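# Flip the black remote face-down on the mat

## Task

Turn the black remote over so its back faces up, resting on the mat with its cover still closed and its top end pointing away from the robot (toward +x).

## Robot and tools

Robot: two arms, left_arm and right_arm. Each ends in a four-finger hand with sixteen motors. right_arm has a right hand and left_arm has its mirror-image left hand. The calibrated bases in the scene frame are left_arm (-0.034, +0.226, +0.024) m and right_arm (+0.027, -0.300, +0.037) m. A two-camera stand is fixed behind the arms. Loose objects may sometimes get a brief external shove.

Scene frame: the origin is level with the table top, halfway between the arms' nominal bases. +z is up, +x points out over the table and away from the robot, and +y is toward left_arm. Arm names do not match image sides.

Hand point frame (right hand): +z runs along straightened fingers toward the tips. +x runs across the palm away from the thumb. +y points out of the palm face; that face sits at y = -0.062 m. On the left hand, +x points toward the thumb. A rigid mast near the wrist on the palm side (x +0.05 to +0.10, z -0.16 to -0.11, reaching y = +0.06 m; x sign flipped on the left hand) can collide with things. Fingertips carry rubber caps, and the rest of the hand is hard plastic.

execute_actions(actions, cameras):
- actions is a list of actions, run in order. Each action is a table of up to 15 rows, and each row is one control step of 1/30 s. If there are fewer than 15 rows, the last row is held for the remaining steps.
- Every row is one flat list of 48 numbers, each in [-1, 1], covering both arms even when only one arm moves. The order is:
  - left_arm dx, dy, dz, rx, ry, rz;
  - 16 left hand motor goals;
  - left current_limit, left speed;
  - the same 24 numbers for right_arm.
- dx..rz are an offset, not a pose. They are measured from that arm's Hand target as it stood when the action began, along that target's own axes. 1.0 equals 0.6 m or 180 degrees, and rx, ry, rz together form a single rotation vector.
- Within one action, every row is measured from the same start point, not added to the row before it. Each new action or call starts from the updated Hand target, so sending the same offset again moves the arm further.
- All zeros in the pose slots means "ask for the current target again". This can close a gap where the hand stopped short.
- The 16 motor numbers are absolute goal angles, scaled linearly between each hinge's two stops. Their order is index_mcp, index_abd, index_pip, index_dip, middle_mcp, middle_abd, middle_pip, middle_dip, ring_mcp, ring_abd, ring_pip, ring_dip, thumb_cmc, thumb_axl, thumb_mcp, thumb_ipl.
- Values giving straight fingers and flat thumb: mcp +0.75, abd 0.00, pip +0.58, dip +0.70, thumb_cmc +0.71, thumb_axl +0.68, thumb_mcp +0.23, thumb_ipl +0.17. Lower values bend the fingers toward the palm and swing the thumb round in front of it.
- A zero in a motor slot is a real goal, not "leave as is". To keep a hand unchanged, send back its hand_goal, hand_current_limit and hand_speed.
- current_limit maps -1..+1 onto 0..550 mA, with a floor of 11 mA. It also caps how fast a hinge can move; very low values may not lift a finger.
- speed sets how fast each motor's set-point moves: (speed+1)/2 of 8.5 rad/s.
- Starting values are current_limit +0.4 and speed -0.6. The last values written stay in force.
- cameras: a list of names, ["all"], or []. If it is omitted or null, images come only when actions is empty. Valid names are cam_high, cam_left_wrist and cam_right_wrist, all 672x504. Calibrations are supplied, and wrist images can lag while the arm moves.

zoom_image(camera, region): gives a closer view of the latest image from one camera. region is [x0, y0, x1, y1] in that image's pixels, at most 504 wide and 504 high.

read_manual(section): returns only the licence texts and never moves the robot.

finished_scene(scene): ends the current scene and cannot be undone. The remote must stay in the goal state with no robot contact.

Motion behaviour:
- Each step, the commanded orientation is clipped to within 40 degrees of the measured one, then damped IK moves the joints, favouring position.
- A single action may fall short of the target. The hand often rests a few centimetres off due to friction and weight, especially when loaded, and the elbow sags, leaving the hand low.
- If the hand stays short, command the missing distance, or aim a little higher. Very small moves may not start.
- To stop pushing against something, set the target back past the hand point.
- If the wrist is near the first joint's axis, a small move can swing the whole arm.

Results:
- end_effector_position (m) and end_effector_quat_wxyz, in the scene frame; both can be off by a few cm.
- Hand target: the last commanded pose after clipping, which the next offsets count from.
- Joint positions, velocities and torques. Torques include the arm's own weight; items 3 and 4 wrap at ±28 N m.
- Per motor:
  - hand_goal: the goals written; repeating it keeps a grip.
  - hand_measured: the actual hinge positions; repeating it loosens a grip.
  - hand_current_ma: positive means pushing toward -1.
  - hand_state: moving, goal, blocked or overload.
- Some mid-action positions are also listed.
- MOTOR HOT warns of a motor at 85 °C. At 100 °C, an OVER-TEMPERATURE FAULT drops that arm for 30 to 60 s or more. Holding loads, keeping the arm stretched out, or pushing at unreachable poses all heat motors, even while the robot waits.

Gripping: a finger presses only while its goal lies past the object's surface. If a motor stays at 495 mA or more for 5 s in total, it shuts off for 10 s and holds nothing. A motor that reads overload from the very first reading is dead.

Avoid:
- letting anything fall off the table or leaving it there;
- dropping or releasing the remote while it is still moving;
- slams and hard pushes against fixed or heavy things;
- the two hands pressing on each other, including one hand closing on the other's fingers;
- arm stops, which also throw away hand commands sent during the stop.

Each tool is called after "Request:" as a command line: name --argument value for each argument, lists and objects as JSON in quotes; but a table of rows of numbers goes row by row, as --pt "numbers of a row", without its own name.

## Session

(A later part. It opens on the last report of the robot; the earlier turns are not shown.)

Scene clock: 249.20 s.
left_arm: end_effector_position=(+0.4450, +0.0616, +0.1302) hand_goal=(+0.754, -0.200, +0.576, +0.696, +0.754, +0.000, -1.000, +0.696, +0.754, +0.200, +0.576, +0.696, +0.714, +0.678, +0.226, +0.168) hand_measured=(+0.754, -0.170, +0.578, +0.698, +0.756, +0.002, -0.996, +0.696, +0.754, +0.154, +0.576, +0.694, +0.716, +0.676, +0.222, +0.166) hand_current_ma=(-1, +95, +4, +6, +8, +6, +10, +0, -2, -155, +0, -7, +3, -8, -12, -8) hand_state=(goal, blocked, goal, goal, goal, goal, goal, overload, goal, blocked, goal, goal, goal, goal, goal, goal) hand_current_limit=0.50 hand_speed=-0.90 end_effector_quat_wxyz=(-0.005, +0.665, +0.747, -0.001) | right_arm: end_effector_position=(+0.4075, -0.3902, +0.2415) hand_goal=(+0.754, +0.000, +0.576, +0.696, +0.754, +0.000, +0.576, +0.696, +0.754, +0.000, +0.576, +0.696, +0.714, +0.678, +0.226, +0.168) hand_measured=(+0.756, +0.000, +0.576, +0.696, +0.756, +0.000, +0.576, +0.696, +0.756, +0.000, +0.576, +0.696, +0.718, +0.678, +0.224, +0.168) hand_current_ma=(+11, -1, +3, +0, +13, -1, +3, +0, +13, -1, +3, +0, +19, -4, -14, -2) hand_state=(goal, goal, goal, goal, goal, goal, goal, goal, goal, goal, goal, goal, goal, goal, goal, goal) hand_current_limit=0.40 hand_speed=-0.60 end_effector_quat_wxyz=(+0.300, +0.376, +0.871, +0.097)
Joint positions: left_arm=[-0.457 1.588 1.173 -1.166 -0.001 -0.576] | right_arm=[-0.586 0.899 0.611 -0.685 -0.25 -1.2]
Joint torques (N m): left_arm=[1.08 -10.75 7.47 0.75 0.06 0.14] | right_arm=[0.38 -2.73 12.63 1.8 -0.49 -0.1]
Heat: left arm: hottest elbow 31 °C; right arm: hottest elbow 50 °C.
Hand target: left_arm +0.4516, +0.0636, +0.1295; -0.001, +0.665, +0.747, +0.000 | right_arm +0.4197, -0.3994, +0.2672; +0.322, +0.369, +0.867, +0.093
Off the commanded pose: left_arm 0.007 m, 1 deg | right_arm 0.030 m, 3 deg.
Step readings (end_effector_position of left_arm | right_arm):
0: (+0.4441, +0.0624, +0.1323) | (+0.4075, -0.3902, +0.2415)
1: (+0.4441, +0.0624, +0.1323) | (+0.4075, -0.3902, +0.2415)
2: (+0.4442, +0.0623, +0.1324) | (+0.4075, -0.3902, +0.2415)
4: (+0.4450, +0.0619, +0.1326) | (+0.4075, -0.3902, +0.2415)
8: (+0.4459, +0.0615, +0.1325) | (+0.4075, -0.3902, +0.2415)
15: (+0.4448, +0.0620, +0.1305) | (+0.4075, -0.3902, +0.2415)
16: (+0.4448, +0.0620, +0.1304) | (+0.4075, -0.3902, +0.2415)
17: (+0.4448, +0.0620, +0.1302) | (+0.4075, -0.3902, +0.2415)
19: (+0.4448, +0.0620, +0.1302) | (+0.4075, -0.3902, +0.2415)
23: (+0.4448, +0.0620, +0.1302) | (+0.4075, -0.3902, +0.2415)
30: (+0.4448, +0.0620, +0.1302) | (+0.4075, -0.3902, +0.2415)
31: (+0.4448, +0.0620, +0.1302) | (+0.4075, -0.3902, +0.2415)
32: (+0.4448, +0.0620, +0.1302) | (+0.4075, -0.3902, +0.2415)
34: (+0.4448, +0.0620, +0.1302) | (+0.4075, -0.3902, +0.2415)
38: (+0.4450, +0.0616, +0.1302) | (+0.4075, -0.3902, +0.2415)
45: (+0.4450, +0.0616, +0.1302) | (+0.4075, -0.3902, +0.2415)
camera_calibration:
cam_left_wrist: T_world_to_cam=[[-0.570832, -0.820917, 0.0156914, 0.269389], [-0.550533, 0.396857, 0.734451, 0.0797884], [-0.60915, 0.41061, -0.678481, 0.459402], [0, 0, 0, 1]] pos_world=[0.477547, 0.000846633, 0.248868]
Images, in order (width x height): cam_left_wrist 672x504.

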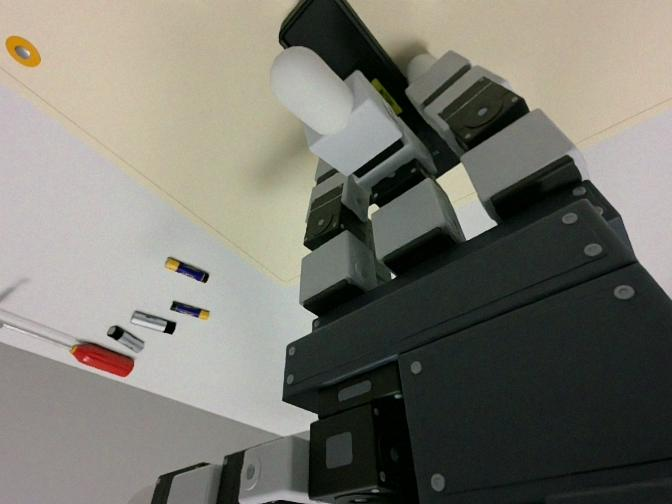

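Request:
execute_actions --actions '[[[0,0,0,0,0,0,0.754,-0.30,0.576,0.696,0.754,0,-1,0.696,0.754,0.30,0.576,0.696,0.714,0.678,0.226,0.168,0.5,-0.9,0,0,0,0,0,0,0.754,0,0.576,0.696,0.754,0,0.576,0.696,0.754,0,0.576,0.696,0.714,0.678,0.226,0.168,0.4,-0.6]],[[0,0,-0.010,0,0,0,0.754,-0.30,0.576,0.696,0.754,0,-1,0.696,0.754,0.30,0.576,0.696,0.714,0.678,0.226,0.168,0.5,-0.9,0,0,0,0,0,0,0.754,0,0.576,0.696,0.754,0,0.576,0.696,0.754,0,0.576,0.696,0.714,0.678,0.226,0.168,0.4,-0.6]],[[0.01097,-0.00375,-0.005,0,0,-0.02778,0.754,-0.30,0.576,0.696,0.754,0,-1,0.696,0.754,0.30,0.576,0.696,0.714,0.678,0.226,0.168,0.5,-0.9,0,0,0,0,0,0,0.754,0,0.576,0.696,0.754,0,0.576,0.696,0.754,0,0.576,0.696,0.714,0.678,0.226,0.168,0.4,-0.6]],[[0.02157,-0.00845,0,0,0,-0.05556,0.754,-0.30,0.576,0.696,0.754,0,-1,0.696,0.754,0.30,0.576,0.696,0.714,0.678,0.226,0.168,0.5,-0.9,0,0,0,0,0,0,0.754,0,0.576,0.696,0.754,0,0.576,0.696,0.754,0,0.576,0.696,0.714,0.678,0.226,0.168,0.4,-0.6]]]' --cameras '["cam_high","cam_left_wrist"]'

Scene clock: 252.30 s.
left_arm: end_effector_position=(+0.4344, +0.0802, +0.1300) hand_goal=(+0.754, -0.300, +0.576, +0.696, +0.754, +0.000, -1.000, +0.696, +0.754, +0.300, +0.576, +0.696, +0.714, +0.678, +0.226, +0.168) hand_measured=(+0.746, -0.176, +0.572, +0.696, +0.756, +0.002, -0.996, +0.696, +0.762, +0.158, +0.580, +0.698, +0.716, +0.676, +0.222, +0.166) hand_current_ma=(-28, +412, -10, -1, +8, +6, +10, +0, +28, -412, +11, +2, +3, -8, -12, -8) hand_state=(goal, blocked, goal, goal, goal, goal, goal, overload, goal, blocked, goal, goal, goal, goal, goal, goal) hand_current_limit=0.50 hand_speed=-0.90 end_effector_quat_wxyz=(-0.006, +0.570, +0.821, -0.001) | right_arm: end_effector_position=(+0.4075, -0.3902, +0.2415) hand_goal=(+0.754, +0.000, +0.576, +0.696, +0.754, +0.000, +0.576, +0.696, +0.754, +0.000, +0.576, +0.696, +0.714, +0.678, +0.226, +0.168) hand_measured=(+0.756, +0.000, +0.576, +0.696, +0.756, +0.000, +0.576, +0.696, +0.756, +0.000, +0.576, +0.696, +0.718, +0.678, +0.224, +0.168) hand_current_ma=(+11, -1, +3, +0, +13, -1, +3, +0, +13, -1, +3, +0, +19, -4, -14, -2) hand_state=(goal, goal, goal, goal, goal, goal, goal, goal, goal, goal, goal, goal, goal, goal, goal, goal) hand_current_limit=0.40 hand_speed=-0.60 end_effector_quat_wxyz=(+0.300, +0.376, +0.871, +0.097)
Joint positions: left_arm=[-0.457 1.588 1.173 -1.168 0 -0.818] | right_arm=[-0.586 0.899 0.611 -0.685 -0.25 -1.2]
Joint torques (N m): left_arm=[0.56 -11.46 8.68 -0.18 0.01 -0.11] | right_arm=[1.03 -2.78 12.64 1.72 -0.48 -0.09]
Heat: left arm: hottest elbow 31 °C; right arm: hottest elbow 50 °C.
Hand target: left_arm +0.4410, +0.0816, +0.1384; -0.001, +0.562, +0.827, +0.000 | right_arm +0.4197, -0.3994, +0.2672; +0.322, +0.369, +0.867, +0.093
Off the commanded pose: left_arm 0.011 m, 1 deg | right_arm 0.030 m, 3 deg.
Step readings (end_effector_position of left_arm | right_arm):
0: (+0.4450, +0.0616, +0.1302) | (+0.4075, -0.3902, +0.2415)
1: (+0.4450, +0.0616, +0.1302) | (+0.4075, -0.3902, +0.2415)
2: (+0.4450, +0.0616, +0.1302) | (+0.4075, -0.3902, +0.2415)
4: (+0.4450, +0.0616, +0.1302) | (+0.4075, -0.3902, +0.2415)
8: (+0.4450, +0.0616, +0.1300) | (+0.4075, -0.3902, +0.2415)
15: (+0.4450, +0.0616, +0.1300) | (+0.4075, -0.3902, +0.2415)
16: (+0.4450, +0.0616, +0.1300) | (+0.4075, -0.3902, +0.2415)
17: (+0.4450, +0.0616, +0.1300) | (+0.4075, -0.3902, +0.2415)
19: (+0.4450, +0.0616, +0.1300) | (+0.4075, -0.3902, +0.2415)
23: (+0.4450, +0.0616, +0.1300) | (+0.4075, -0.3902, +0.2415)
30: (+0.4450, +0.0616, +0.1300) | (+0.4075, -0.3902, +0.2415)
31: (+0.4450, +0.0616, +0.1300) | (+0.4075, -0.3902, +0.2415)
32: (+0.4450, +0.0618, +0.1300) | (+0.4075, -0.3902, +0.2415)
34: (+0.4446, +0.0627, +0.1300) | (+0.4075, -0.3902, +0.2415)
38: (+0.4437, +0.0647, +0.1300) | (+0.4075, -0.3902, +0.2415)
45: (+0.4429, +0.0664, +0.1300) | (+0.4075, -0.3902, +0.2415)
46: (+0.4428, +0.0666, +0.1300) | (+0.4075, -0.3902, +0.2415)
47: (+0.4423, +0.0675, +0.1300) | (+0.4075, -0.3902, +0.2415)
49: (+0.4409, +0.0702, +0.1300) | (+0.4075, -0.3902, +0.2415)
53: (+0.4381, +0.0750, +0.1300) | (+0.4075, -0.3902, +0.2415)
60: (+0.4354, +0.0789, +0.1300) | (+0.4075, -0.3902, +0.2415)
camera_calibration:
cam_left_wrist: T_world_to_cam=[[-0.357568, -0.933776, 0.0143899, 0.195139], [-0.628385, 0.251967, 0.735965, 0.111834], [-0.690853, 0.254116, -0.676866, 0.492979], [0, 0, 0, 1]] pos_world=[0.480626, 0.0287642, 0.248567]
Images, in order (width x height): cam_high 672x504, cam_left_wrist 672x504.

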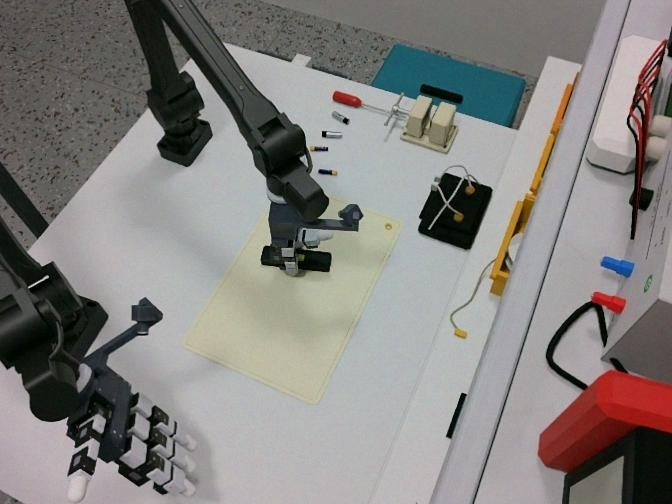

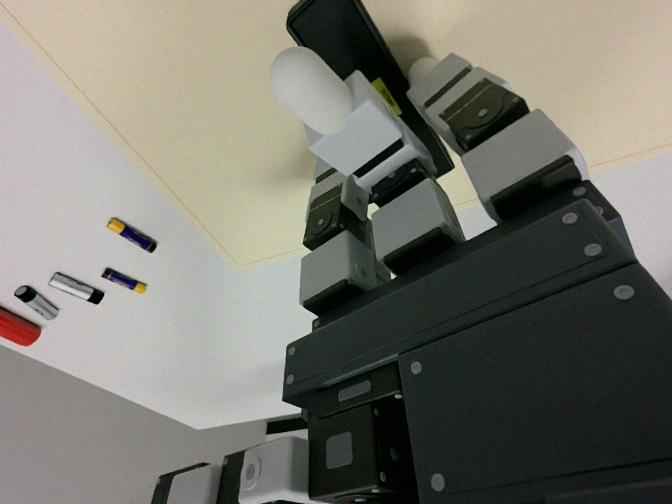

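Request:
execute_actions --actions '[[[0.02157,-0.00845,0,0,0,-0.05556,0.754,-0.30,0.576,0.696,0.754,0,-1,0.696,0.754,0.30,0.576,0.696,0.714,0.678,0.226,0.168,0.5,-0.9,0,0,0,0,0,0,0.754,0,0.576,0.696,0.754,0,0.576,0.696,0.754,0,0.576,0.696,0.714,0.678,0.226,0.168,0.4,-0.6]],[[0.02157,-0.00845,0,0,0,-0.05556,0.754,-0.30,0.576,0.696,0.754,0,-1,0.696,0.754,0.30,0.576,0.696,0.714,0.678,0.226,0.168,0.5,-0.9,0,0,0,0,0,0,0.754,0,0.576,0.696,0.754,0,0.576,0.696,0.754,0,0.576,0.696,0.714,0.678,0.226,0.168,0.4,-0.6]],[[0.02157,-0.00845,0,0,0,-0.05556,0.754,-0.30,0.576,0.696,0.754,0,-1,0.696,0.754,0.30,0.576,0.696,0.714,0.678,0.226,0.168,0.5,-0.9,0,0,0,0,0,0,0.754,0,0.576,0.696,0.754,0,0.576,0.696,0.754,0,0.576,0.696,0.714,0.678,0.226,0.168,0.4,-0.6]]]' --cameras '["cam_left_wrist"]'

Scene clock: 254.90 s.
left_arm: end_effector_position=(+0.3989, +0.1091, +0.1304) hand_goal=(+0.754, -0.300, +0.576, +0.696, +0.754, +0.000, -1.000, +0.696, +0.754, +0.300, +0.576, +0.696, +0.714, +0.678, +0.226, +0.168) hand_measured=(+0.740, -0.180, +0.568, +0.694, +0.756, +0.002, -0.996, +0.696, +0.772, +0.160, +0.586, +0.700, +0.716, +0.676, +0.222, +0.166) hand_current_ma=(-51, +412, -22, -7, +8, +6, +10, +0, +71, -412, +29, +12, +3, -8, -12, -8) hand_state=(goal, blocked, goal, goal, goal, goal, goal, overload, goal, blocked, goal, goal, goal, goal, goal, goal) hand_current_limit=0.50 hand_speed=-0.90 end_effector_quat_wxyz=(-0.007, +0.337, +0.942, +0.000) | right_arm: end_effector_position=(+0.4075, -0.3902, +0.2415) hand_goal=(+0.754, +0.000, +0.576, +0.696, +0.754, +0.000, +0.576, +0.696, +0.754, +0.000, +0.576, +0.696, +0.714, +0.678, +0.226, +0.168) hand_measured=(+0.756, +0.000, +0.576, +0.696, +0.756, +0.000, +0.576, +0.696, +0.756, +0.000, +0.576, +0.696, +0.718, +0.678, +0.224, +0.168) hand_current_ma=(+11, -1, +3, +0, +13, -1, +3, +0, +13, -1, +3, +0, +19, -4, -14, -2) hand_state=(goal, goal, goal, goal, goal, goal, goal, goal, goal, goal, goal, goal, goal, goal, goal, goal) hand_current_limit=0.40 hand_speed=-0.60 end_effector_quat_wxyz=(+0.300, +0.376, +0.871, +0.097)
Joint positions: left_arm=[-0.457 1.588 1.173 -1.168 0.002 -1.344] | right_arm=[-0.586 0.899 0.611 -0.685 -0.25 -1.2]
Joint torques (N m): left_arm=[0.09 -10.87 9.65 -0.21 -0.05 -0.05] | right_arm=[0.85 -2.9 12.67 1.77 -0.48 -0.08]
Heat: left arm: hottest elbow 31 °C; right arm: hottest elbow 50 °C.
Hand target: left_arm +0.4081, +0.1063, +0.1385; -0.001, +0.329, +0.944, +0.000 | right_arm +0.4197, -0.3994, +0.2672; +0.322, +0.369, +0.867, +0.093
Off the commanded pose: left_arm 0.012 m, 1 deg | right_arm 0.030 m, 3 deg.
Step readings (end_effector_position of left_arm | right_arm):
0: (+0.4344, +0.0803, +0.1300) | (+0.4075, -0.3902, +0.2415)
1: (+0.4343, +0.0804, +0.1300) | (+0.4075, -0.3902, +0.2415)
2: (+0.4336, +0.0812, +0.1300) | (+0.4075, -0.3902, +0.2415)
4: (+0.4319, +0.0835, +0.1300) | (+0.4075, -0.3902, +0.2415)
8: (+0.4283, +0.0877, +0.1301) | (+0.4075, -0.3902, +0.2415)
15: (+0.4253, +0.0909, +0.1301) | (+0.4075, -0.3902, +0.2415)
16: (+0.4250, +0.0912, +0.1301) | (+0.4075, -0.3902, +0.2415)
17: (+0.4241, +0.0921, +0.1301) | (+0.4075, -0.3902, +0.2415)
19: (+0.4217, +0.0941, +0.1301) | (+0.4075, -0.3902, +0.2415)
23: (+0.4172, +0.0980, +0.1302) | (+0.4075, -0.3902, +0.2415)
30: (+0.4135, +0.1007, +0.1302) | (+0.4075, -0.3902, +0.2415)
31: (+0.4132, +0.1010, +0.1302) | (+0.4075, -0.3902, +0.2415)
32: (+0.4121, +0.1017, +0.1302) | (+0.4075, -0.3902, +0.2415)
34: (+0.4094, +0.1034, +0.1303) | (+0.4075, -0.3902, +0.2415)
38: (+0.4043, +0.1064, +0.1303) | (+0.4075, -0.3902, +0.2415)
45: (+0.4002, +0.1085, +0.1304) | (+0.4075, -0.3902, +0.2415)
camera_calibration:
cam_left_wrist: T_world_to_cam=[[0.160347, -0.987014, 0.00965211, 0.0092899], [-0.6702, -0.101689, 0.735181, 0.137391], [-0.724652, -0.124353, -0.677802, 0.516314], [0, 0, 0, 1]] pos_world=[0.464738, 0.0873456, 0.248862]
Images, in order (width x height): cam_left_wrist 672x504.

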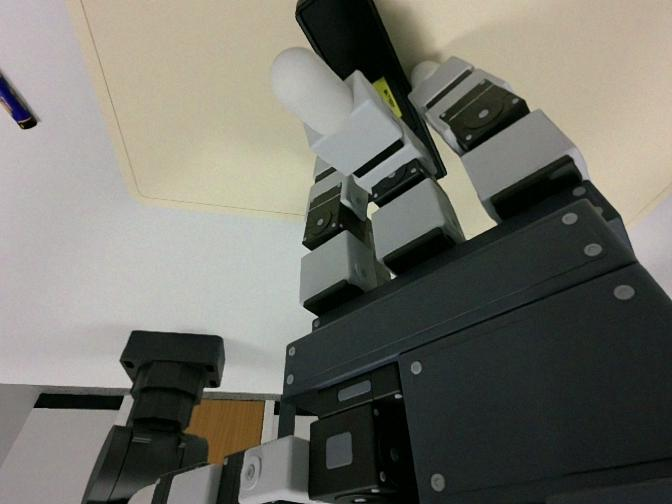

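Request:
execute_actions --actions '[[[0.02157,-0.00845,0,0,0,-0.05556,0.754,-0.30,0.576,0.696,0.754,0,-1,0.696,0.754,0.30,0.576,0.696,0.714,0.678,0.226,0.168,0.5,-0.9,0,0,0,0,0,0,0.754,0,0.576,0.696,0.754,0,0.576,0.696,0.754,0,0.576,0.696,0.714,0.678,0.226,0.168,0.4,-0.6]],[[0.02157,-0.00845,0,0,0,-0.05556,0.754,-0.30,0.576,0.696,0.754,0,-1,0.696,0.754,0.30,0.576,0.696,0.714,0.678,0.226,0.168,0.5,-0.9,0,0,0,0,0,0,0.754,0,0.576,0.696,0.754,0,0.576,0.696,0.754,0,0.576,0.696,0.714,0.678,0.226,0.168,0.4,-0.6]],[[0.02157,-0.00845,0,0,0,-0.05556,0.754,-0.30,0.576,0.696,0.754,0,-1,0.696,0.754,0.30,0.576,0.696,0.714,0.678,0.226,0.168,0.5,-0.9,0,0,0,0,0,0,0.754,0,0.576,0.696,0.754,0,0.576,0.696,0.754,0,0.576,0.696,0.714,0.678,0.226,0.168,0.4,-0.6]],[[0,0,0,0,0,0,0.754,-0.18,0.576,0.696,0.754,0,-1,0.696,0.754,0.16,0.576,0.696,0.714,0.678,0.226,0.168,0.5,-0.9,0,0,0,0,0,0,0.754,0,0.576,0.696,0.754,0,0.576,0.696,0.754,0,0.576,0.696,0.714,0.678,0.226,0.168,0.4,-0.6]]]' --cameras '["cam_high","cam_left_wrist"]'

Scene clock: 257.80 s.
left_arm: end_effector_position=(+0.3545, +0.1161, +0.1292) hand_goal=(+0.754, -0.180, +0.576, +0.696, +0.754, +0.000, -1.000, +0.696, +0.754, +0.160, +0.576, +0.696, +0.714, +0.678, +0.226, +0.168) hand_measured=(+0.732, -0.172, +0.562, +0.690, +0.756, +0.002, -0.996, +0.696, +0.784, +0.152, +0.594, +0.706, +0.716, +0.676, +0.222, +0.166) hand_current_ma=(-86, +20, -45, -21, +8, +6, +10, +0, +118, -20, +59, +32, +3, -8, -12, -8) hand_state=(blocked, goal, goal, goal, goal, goal, goal, overload, blocked, goal, goal, goal, goal, goal, goal, goal) hand_current_limit=0.50 hand_speed=-0.90 end_effector_quat_wxyz=(-0.010, +0.081, +0.997, +0.003) | right_arm: end_effector_position=(+0.4075, -0.3902, +0.2415) hand_goal=(+0.754, +0.000, +0.576, +0.696, +0.754, +0.000, +0.576, +0.696, +0.754, +0.000, +0.576, +0.696, +0.714, +0.678, +0.226, +0.168) hand_measured=(+0.756, +0.000, +0.576, +0.696, +0.756, +0.000, +0.576, +0.696, +0.756, +0.000, +0.576, +0.696, +0.718, +0.678, +0.224, +0.168) hand_current_ma=(+11, -1, +3, +0, +13, -1, +3, +0, +13, -1, +3, +0, +19, -4, -14, -2) hand_state=(goal, goal, goal, goal, goal, goal, goal, goal, goal, goal, goal, goal, goal, goal, goal, goal) hand_current_limit=0.40 hand_speed=-0.60 end_effector_quat_wxyz=(+0.300, +0.376, +0.871, +0.097)
Joint positions: left_arm=[-0.457 1.597 1.177 -1.172 0.002 -1.868] | right_arm=[-0.586 0.899 0.611 -0.685 -0.25 -1.2]
Joint torques (N m): left_arm=[0.67 -10.29 10.17 -0.29 -0.03 -0.09] | right_arm=[1.2 -2.84 12.64 1.78 -0.49 -0.1]
Heat: left arm: hottest elbow 32 °C; right arm: hottest elbow 50 °C.
Hand target: left_arm +0.3670, +0.1113, +0.1385; -0.001, +0.073, +0.997, +0.000 | right_arm +0.4197, -0.3994, +0.2672; +0.322, +0.369, +0.867, +0.093
Off the commanded pose: left_arm 0.016 m, 1 deg | right_arm 0.030 m, 3 deg.
Step readings (end_effector_position of left_arm | right_arm):
0: (+0.3988, +0.1091, +0.1304) | (+0.4075, -0.3902, +0.2415)
1: (+0.3986, +0.1092, +0.1304) | (+0.4075, -0.3902, +0.2415)
2: (+0.3978, +0.1096, +0.1304) | (+0.4075, -0.3902, +0.2415)
4: (+0.3950, +0.1107, +0.1305) | (+0.4075, -0.3902, +0.2415)
8: (+0.3899, +0.1126, +0.1304) | (+0.4075, -0.3902, +0.2415)
15: (+0.3858, +0.1138, +0.1303) | (+0.4075, -0.3902, +0.2415)
16: (+0.3853, +0.1139, +0.1303) | (+0.4075, -0.3902, +0.2415)
17: (+0.3842, +0.1142, +0.1303) | (+0.4075, -0.3902, +0.2415)
19: (+0.3809, +0.1150, +0.1304) | (+0.4075, -0.3902, +0.2415)
23: (+0.3753, +0.1159, +0.1302) | (+0.4075, -0.3902, +0.2415)
30: (+0.3708, +0.1165, +0.1299) | (+0.4075, -0.3902, +0.2415)
31: (+0.3703, +0.1165, +0.1299) | (+0.4075, -0.3902, +0.2415)
32: (+0.3691, +0.1166, +0.1299) | (+0.4075, -0.3902, +0.2415)
34: (+0.3658, +0.1168, +0.1299) | (+0.4075, -0.3902, +0.2415)
38: (+0.3605, +0.1167, +0.1301) | (+0.4075, -0.3902, +0.2415)
45: (+0.3562, +0.1163, +0.1301) | (+0.4075, -0.3902, +0.2415)
46: (+0.3558, +0.1163, +0.1301) | (+0.4075, -0.3902, +0.2415)
47: (+0.3557, +0.1162, +0.1302) | (+0.4075, -0.3902, +0.2415)
49: (+0.3554, +0.1162, +0.1301) | (+0.4075, -0.3902, +0.2415)
53: (+0.3549, +0.1162, +0.1300) | (+0.4075, -0.3902, +0.2415)
60: (+0.3546, +0.1162, +0.1292) | (+0.4075, -0.3902, +0.2415)
camera_calibration:
cam_left_wrist: T_world_to_cam=[[0.632521, -0.774539, -0.00257841, -0.167162], [-0.524241, -0.430563, 0.734702, 0.0957223], [-0.570166, -0.463363, -0.678385, 0.468919], [0, 0, 0, 1]] pos_world=[0.423277, 0.12902, 0.247349]
Images, in order (width x height): cam_high 672x504, cam_left_wrist 672x504.

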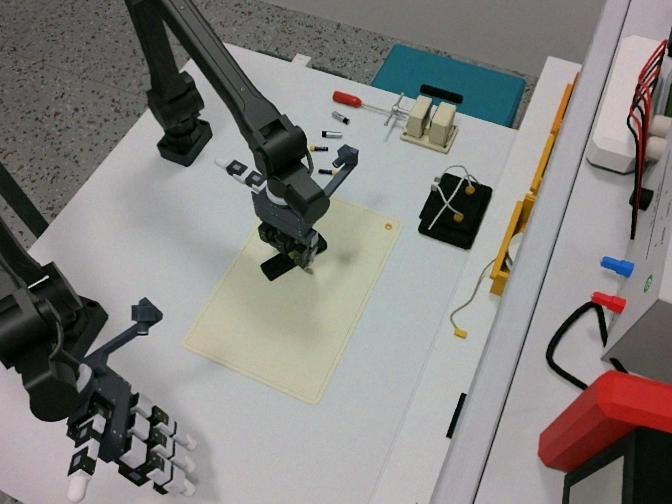

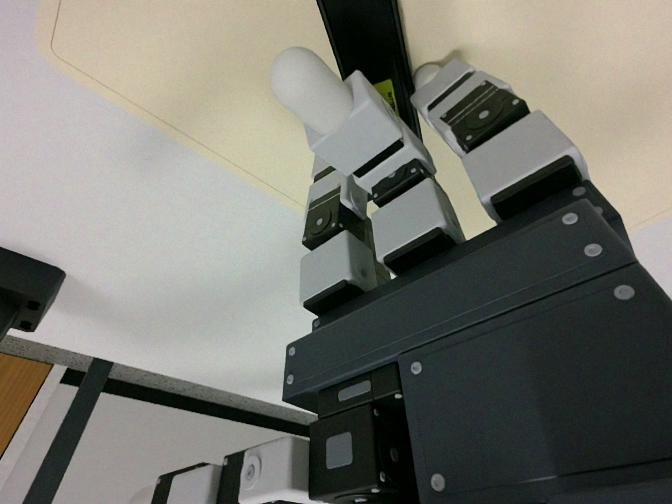

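Request:
execute_actions --actions '[[[0,0,0,0,0,0,0.754,-0.10,0.576,0.696,0.754,0,-1,0.696,0.754,0.10,0.576,0.696,0.714,0.678,0.226,0.168,0.5,-0.9,0,0,0,0,0,0,0.754,0,0.576,0.696,0.754,0,0.576,0.696,0.754,0,0.576,0.696,0.714,0.678,0.226,0.168,0.4,-0.6]],[[0,0,0,0,0,0,0.754,0.06,0.576,0.696,0.754,0,-1,0.696,0.754,-0.06,0.576,0.696,0.714,0.678,0.226,0.168,0.5,-0.9,0,0,0,0,0,0,0.754,0,0.576,0.696,0.754,0,0.576,0.696,0.754,0,0.576,0.696,0.714,0.678,0.226,0.168,0.4,-0.6]],[[0,0,-0.03,0,0,0,0.754,0.06,0.576,0.696,0.754,0,-1,0.696,0.754,-0.06,0.576,0.696,0.714,0.678,0.226,0.168,0.5,-0.9,0,0,0,0,0,0,0.754,0,0.576,0.696,0.754,0,0.576,0.696,0.754,0,0.576,0.696,0.714,0.678,0.226,0.168,0.4,-0.6]],[[0,0,-0.04,0,0,0,0.754,0.06,0.576,0.696,0.754,0,-1,0.696,0.754,-0.06,0.576,0.696,0.714,0.678,0.226,0.168,0.5,-0.9,0,0,0,0,0,0,0.754,0,0.576,0.696,0.754,0,0.576,0.696,0.754,0,0.576,0.696,0.714,0.678,0.226,0.168,0.4,-0.6]],[[0,0,-0.04,0,0,0,0.754,0.06,0.576,0.696,0.754,0,-1,0.696,0.754,-0.06,0.576,0.696,0.714,0.678,0.226,0.168,0.5,-0.9,0,0,0,0,0,0,0.754,0,0.576,0.696,0.754,0,0.576,0.696,0.754,0,0.576,0.696,0.714,0.678,0.226,0.168,0.4,-0.6]]]' --cameras '["cam_left_wrist","cam_high"]'

Scene clock: 261.90 s.
left_arm: end_effector_position=(+0.3540, +0.1160, +0.1824) hand_goal=(+0.754, +0.060, +0.576, +0.696, +0.754, +0.000, -1.000, +0.696, +0.754, -0.060, +0.576, +0.696, +0.714, +0.678, +0.226, +0.168) hand_measured=(+0.750, +0.056, +0.574, +0.694, +0.756, +0.002, -0.996, +0.696, +0.756, -0.056, +0.578, +0.700, +0.716, +0.676, +0.222, +0.166) hand_current_ma=(-15, -9, -8, -7, +8, +6, +10, +0, +3, +8, +6, +9, +3, -8, -12, -8) hand_state=(goal, goal, goal, goal, goal, goal, goal, overload, goal, goal, goal, goal, goal, goal, goal, goal) hand_current_limit=0.50 hand_speed=-0.90 end_effector_quat_wxyz=(-0.026, +0.080, +0.996, +0.009) | right_arm: end_effector_position=(+0.4075, -0.3902, +0.2415) hand_goal=(+0.754, +0.000, +0.576, +0.696, +0.754, +0.000, +0.576, +0.696, +0.754, +0.000, +0.576, +0.696, +0.714, +0.678, +0.226, +0.168) hand_measured=(+0.756, +0.000, +0.576, +0.696, +0.756, +0.000, +0.576, +0.696, +0.756, +0.000, +0.576, +0.696, +0.718, +0.678, +0.224, +0.168) hand_current_ma=(+11, -1, +3, +0, +13, -1, +3, +0, +13, -1, +3, +0, +19, -4, -14, -2) hand_state=(goal, goal, goal, goal, goal, goal, goal, goal, goal, goal, goal, goal, goal, goal, goal, goal) hand_current_limit=0.40 hand_speed=-0.60 end_effector_quat_wxyz=(+0.300, +0.376, +0.871, +0.097)
Joint positions: left_arm=[-0.457 1.571 1.289 -1.344 0.004 -1.871] | right_arm=[-0.586 0.899 0.611 -0.685 -0.25 -1.2]
Joint torques (N m): left_arm=[0.56 -13.04 10.99 -0.32 -0.08 -0.09] | right_arm=[0.79 -3.19 12.52 1.73 -0.47 -0.1]
Heat: left arm: hottest elbow 32 °C; right arm: hottest elbow 50 °C.
Hand target: left_arm +0.3672, +0.1113, +0.2046; -0.001, +0.073, +0.997, +0.000 | right_arm +0.4197, -0.3994, +0.2672; +0.322, +0.369, +0.867, +0.093
Off the commanded pose: left_arm 0.026 m, 3 deg | right_arm 0.030 m, 3 deg.
Step readings (end_effector_position of left_arm | right_arm):
0: (+0.3545, +0.1161, +0.1292) | (+0.4075, -0.3902, +0.2415)
1: (+0.3545, +0.1161, +0.1292) | (+0.4075, -0.3902, +0.2415)
2: (+0.3545, +0.1161, +0.1292) | (+0.4075, -0.3902, +0.2415)
4: (+0.3544, +0.1162, +0.1293) | (+0.4075, -0.3902, +0.2415)
8: (+0.3540, +0.1164, +0.1294) | (+0.4075, -0.3902, +0.2415)
15: (+0.3540, +0.1164, +0.1294) | (+0.4075, -0.3902, +0.2415)
16: (+0.3540, +0.1164, +0.1294) | (+0.4075, -0.3902, +0.2415)
17: (+0.3539, +0.1164, +0.1294) | (+0.4075, -0.3902, +0.2415)
19: (+0.3536, +0.1165, +0.1296) | (+0.4075, -0.3902, +0.2415)
23: (+0.3526, +0.1167, +0.1298) | (+0.4075, -0.3902, +0.2415)
30: (+0.3522, +0.1168, +0.1300) | (+0.4075, -0.3902, +0.2415)
31: (+0.3522, +0.1168, +0.1302) | (+0.4075, -0.3902, +0.2415)
32: (+0.3519, +0.1169, +0.1308) | (+0.4075, -0.3902, +0.2415)
34: (+0.3508, +0.1174, +0.1325) | (+0.4075, -0.3902, +0.2415)
38: (+0.3509, +0.1175, +0.1360) | (+0.4075, -0.3902, +0.2415)
45: (+0.3516, +0.1172, +0.1381) | (+0.4075, -0.3902, +0.2415)
46: (+0.3513, +0.1173, +0.1382) | (+0.4075, -0.3902, +0.2415)
47: (+0.3506, +0.1177, +0.1390) | (+0.4075, -0.3902, +0.2415)
49: (+0.3496, +0.1182, +0.1427) | (+0.4075, -0.3902, +0.2415)
53: (+0.3512, +0.1174, +0.1512) | (+0.4075, -0.3902, +0.2415)
60: (+0.3530, +0.1166, +0.1570) | (+0.4075, -0.3902, +0.2415)
61: (+0.3527, +0.1167, +0.1571) | (+0.4075, -0.3902, +0.2415)
62: (+0.3522, +0.1170, +0.1580) | (+0.4075, -0.3902, +0.2415)
64: (+0.3508, +0.1176, +0.1618) | (+0.4075, -0.3902, +0.2415)
68: (+0.3515, +0.1173, +0.1724) | (+0.4075, -0.3902, +0.2415)
75: (+0.3545, +0.1158, +0.1822) | (+0.4075, -0.3902, +0.2415)
camera_calibration:
cam_left_wrist: T_world_to_cam=[[0.63405, -0.772572, -0.0333724, -0.1619], [-0.50002, -0.442523, 0.744415, 0.0474203], [-0.589882, -0.455309, -0.666883, 0.508526], [0, 0, 0, 1]] pos_world=[0.426334, 0.127442, 0.298424]
Images, in order (width x height): cam_high 672x504, cam_left_wrist 672x504.

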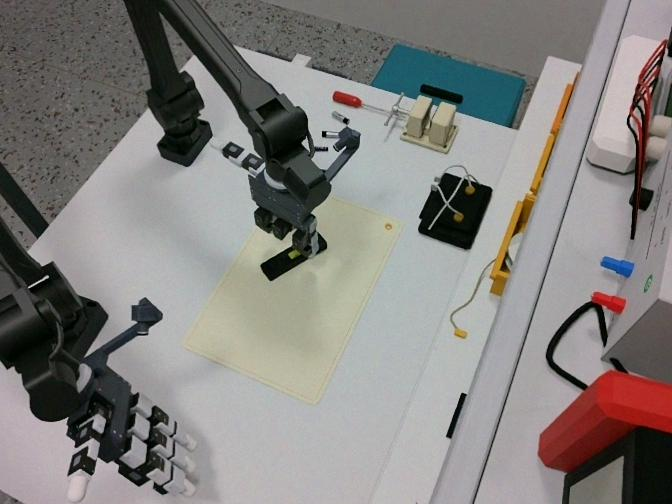

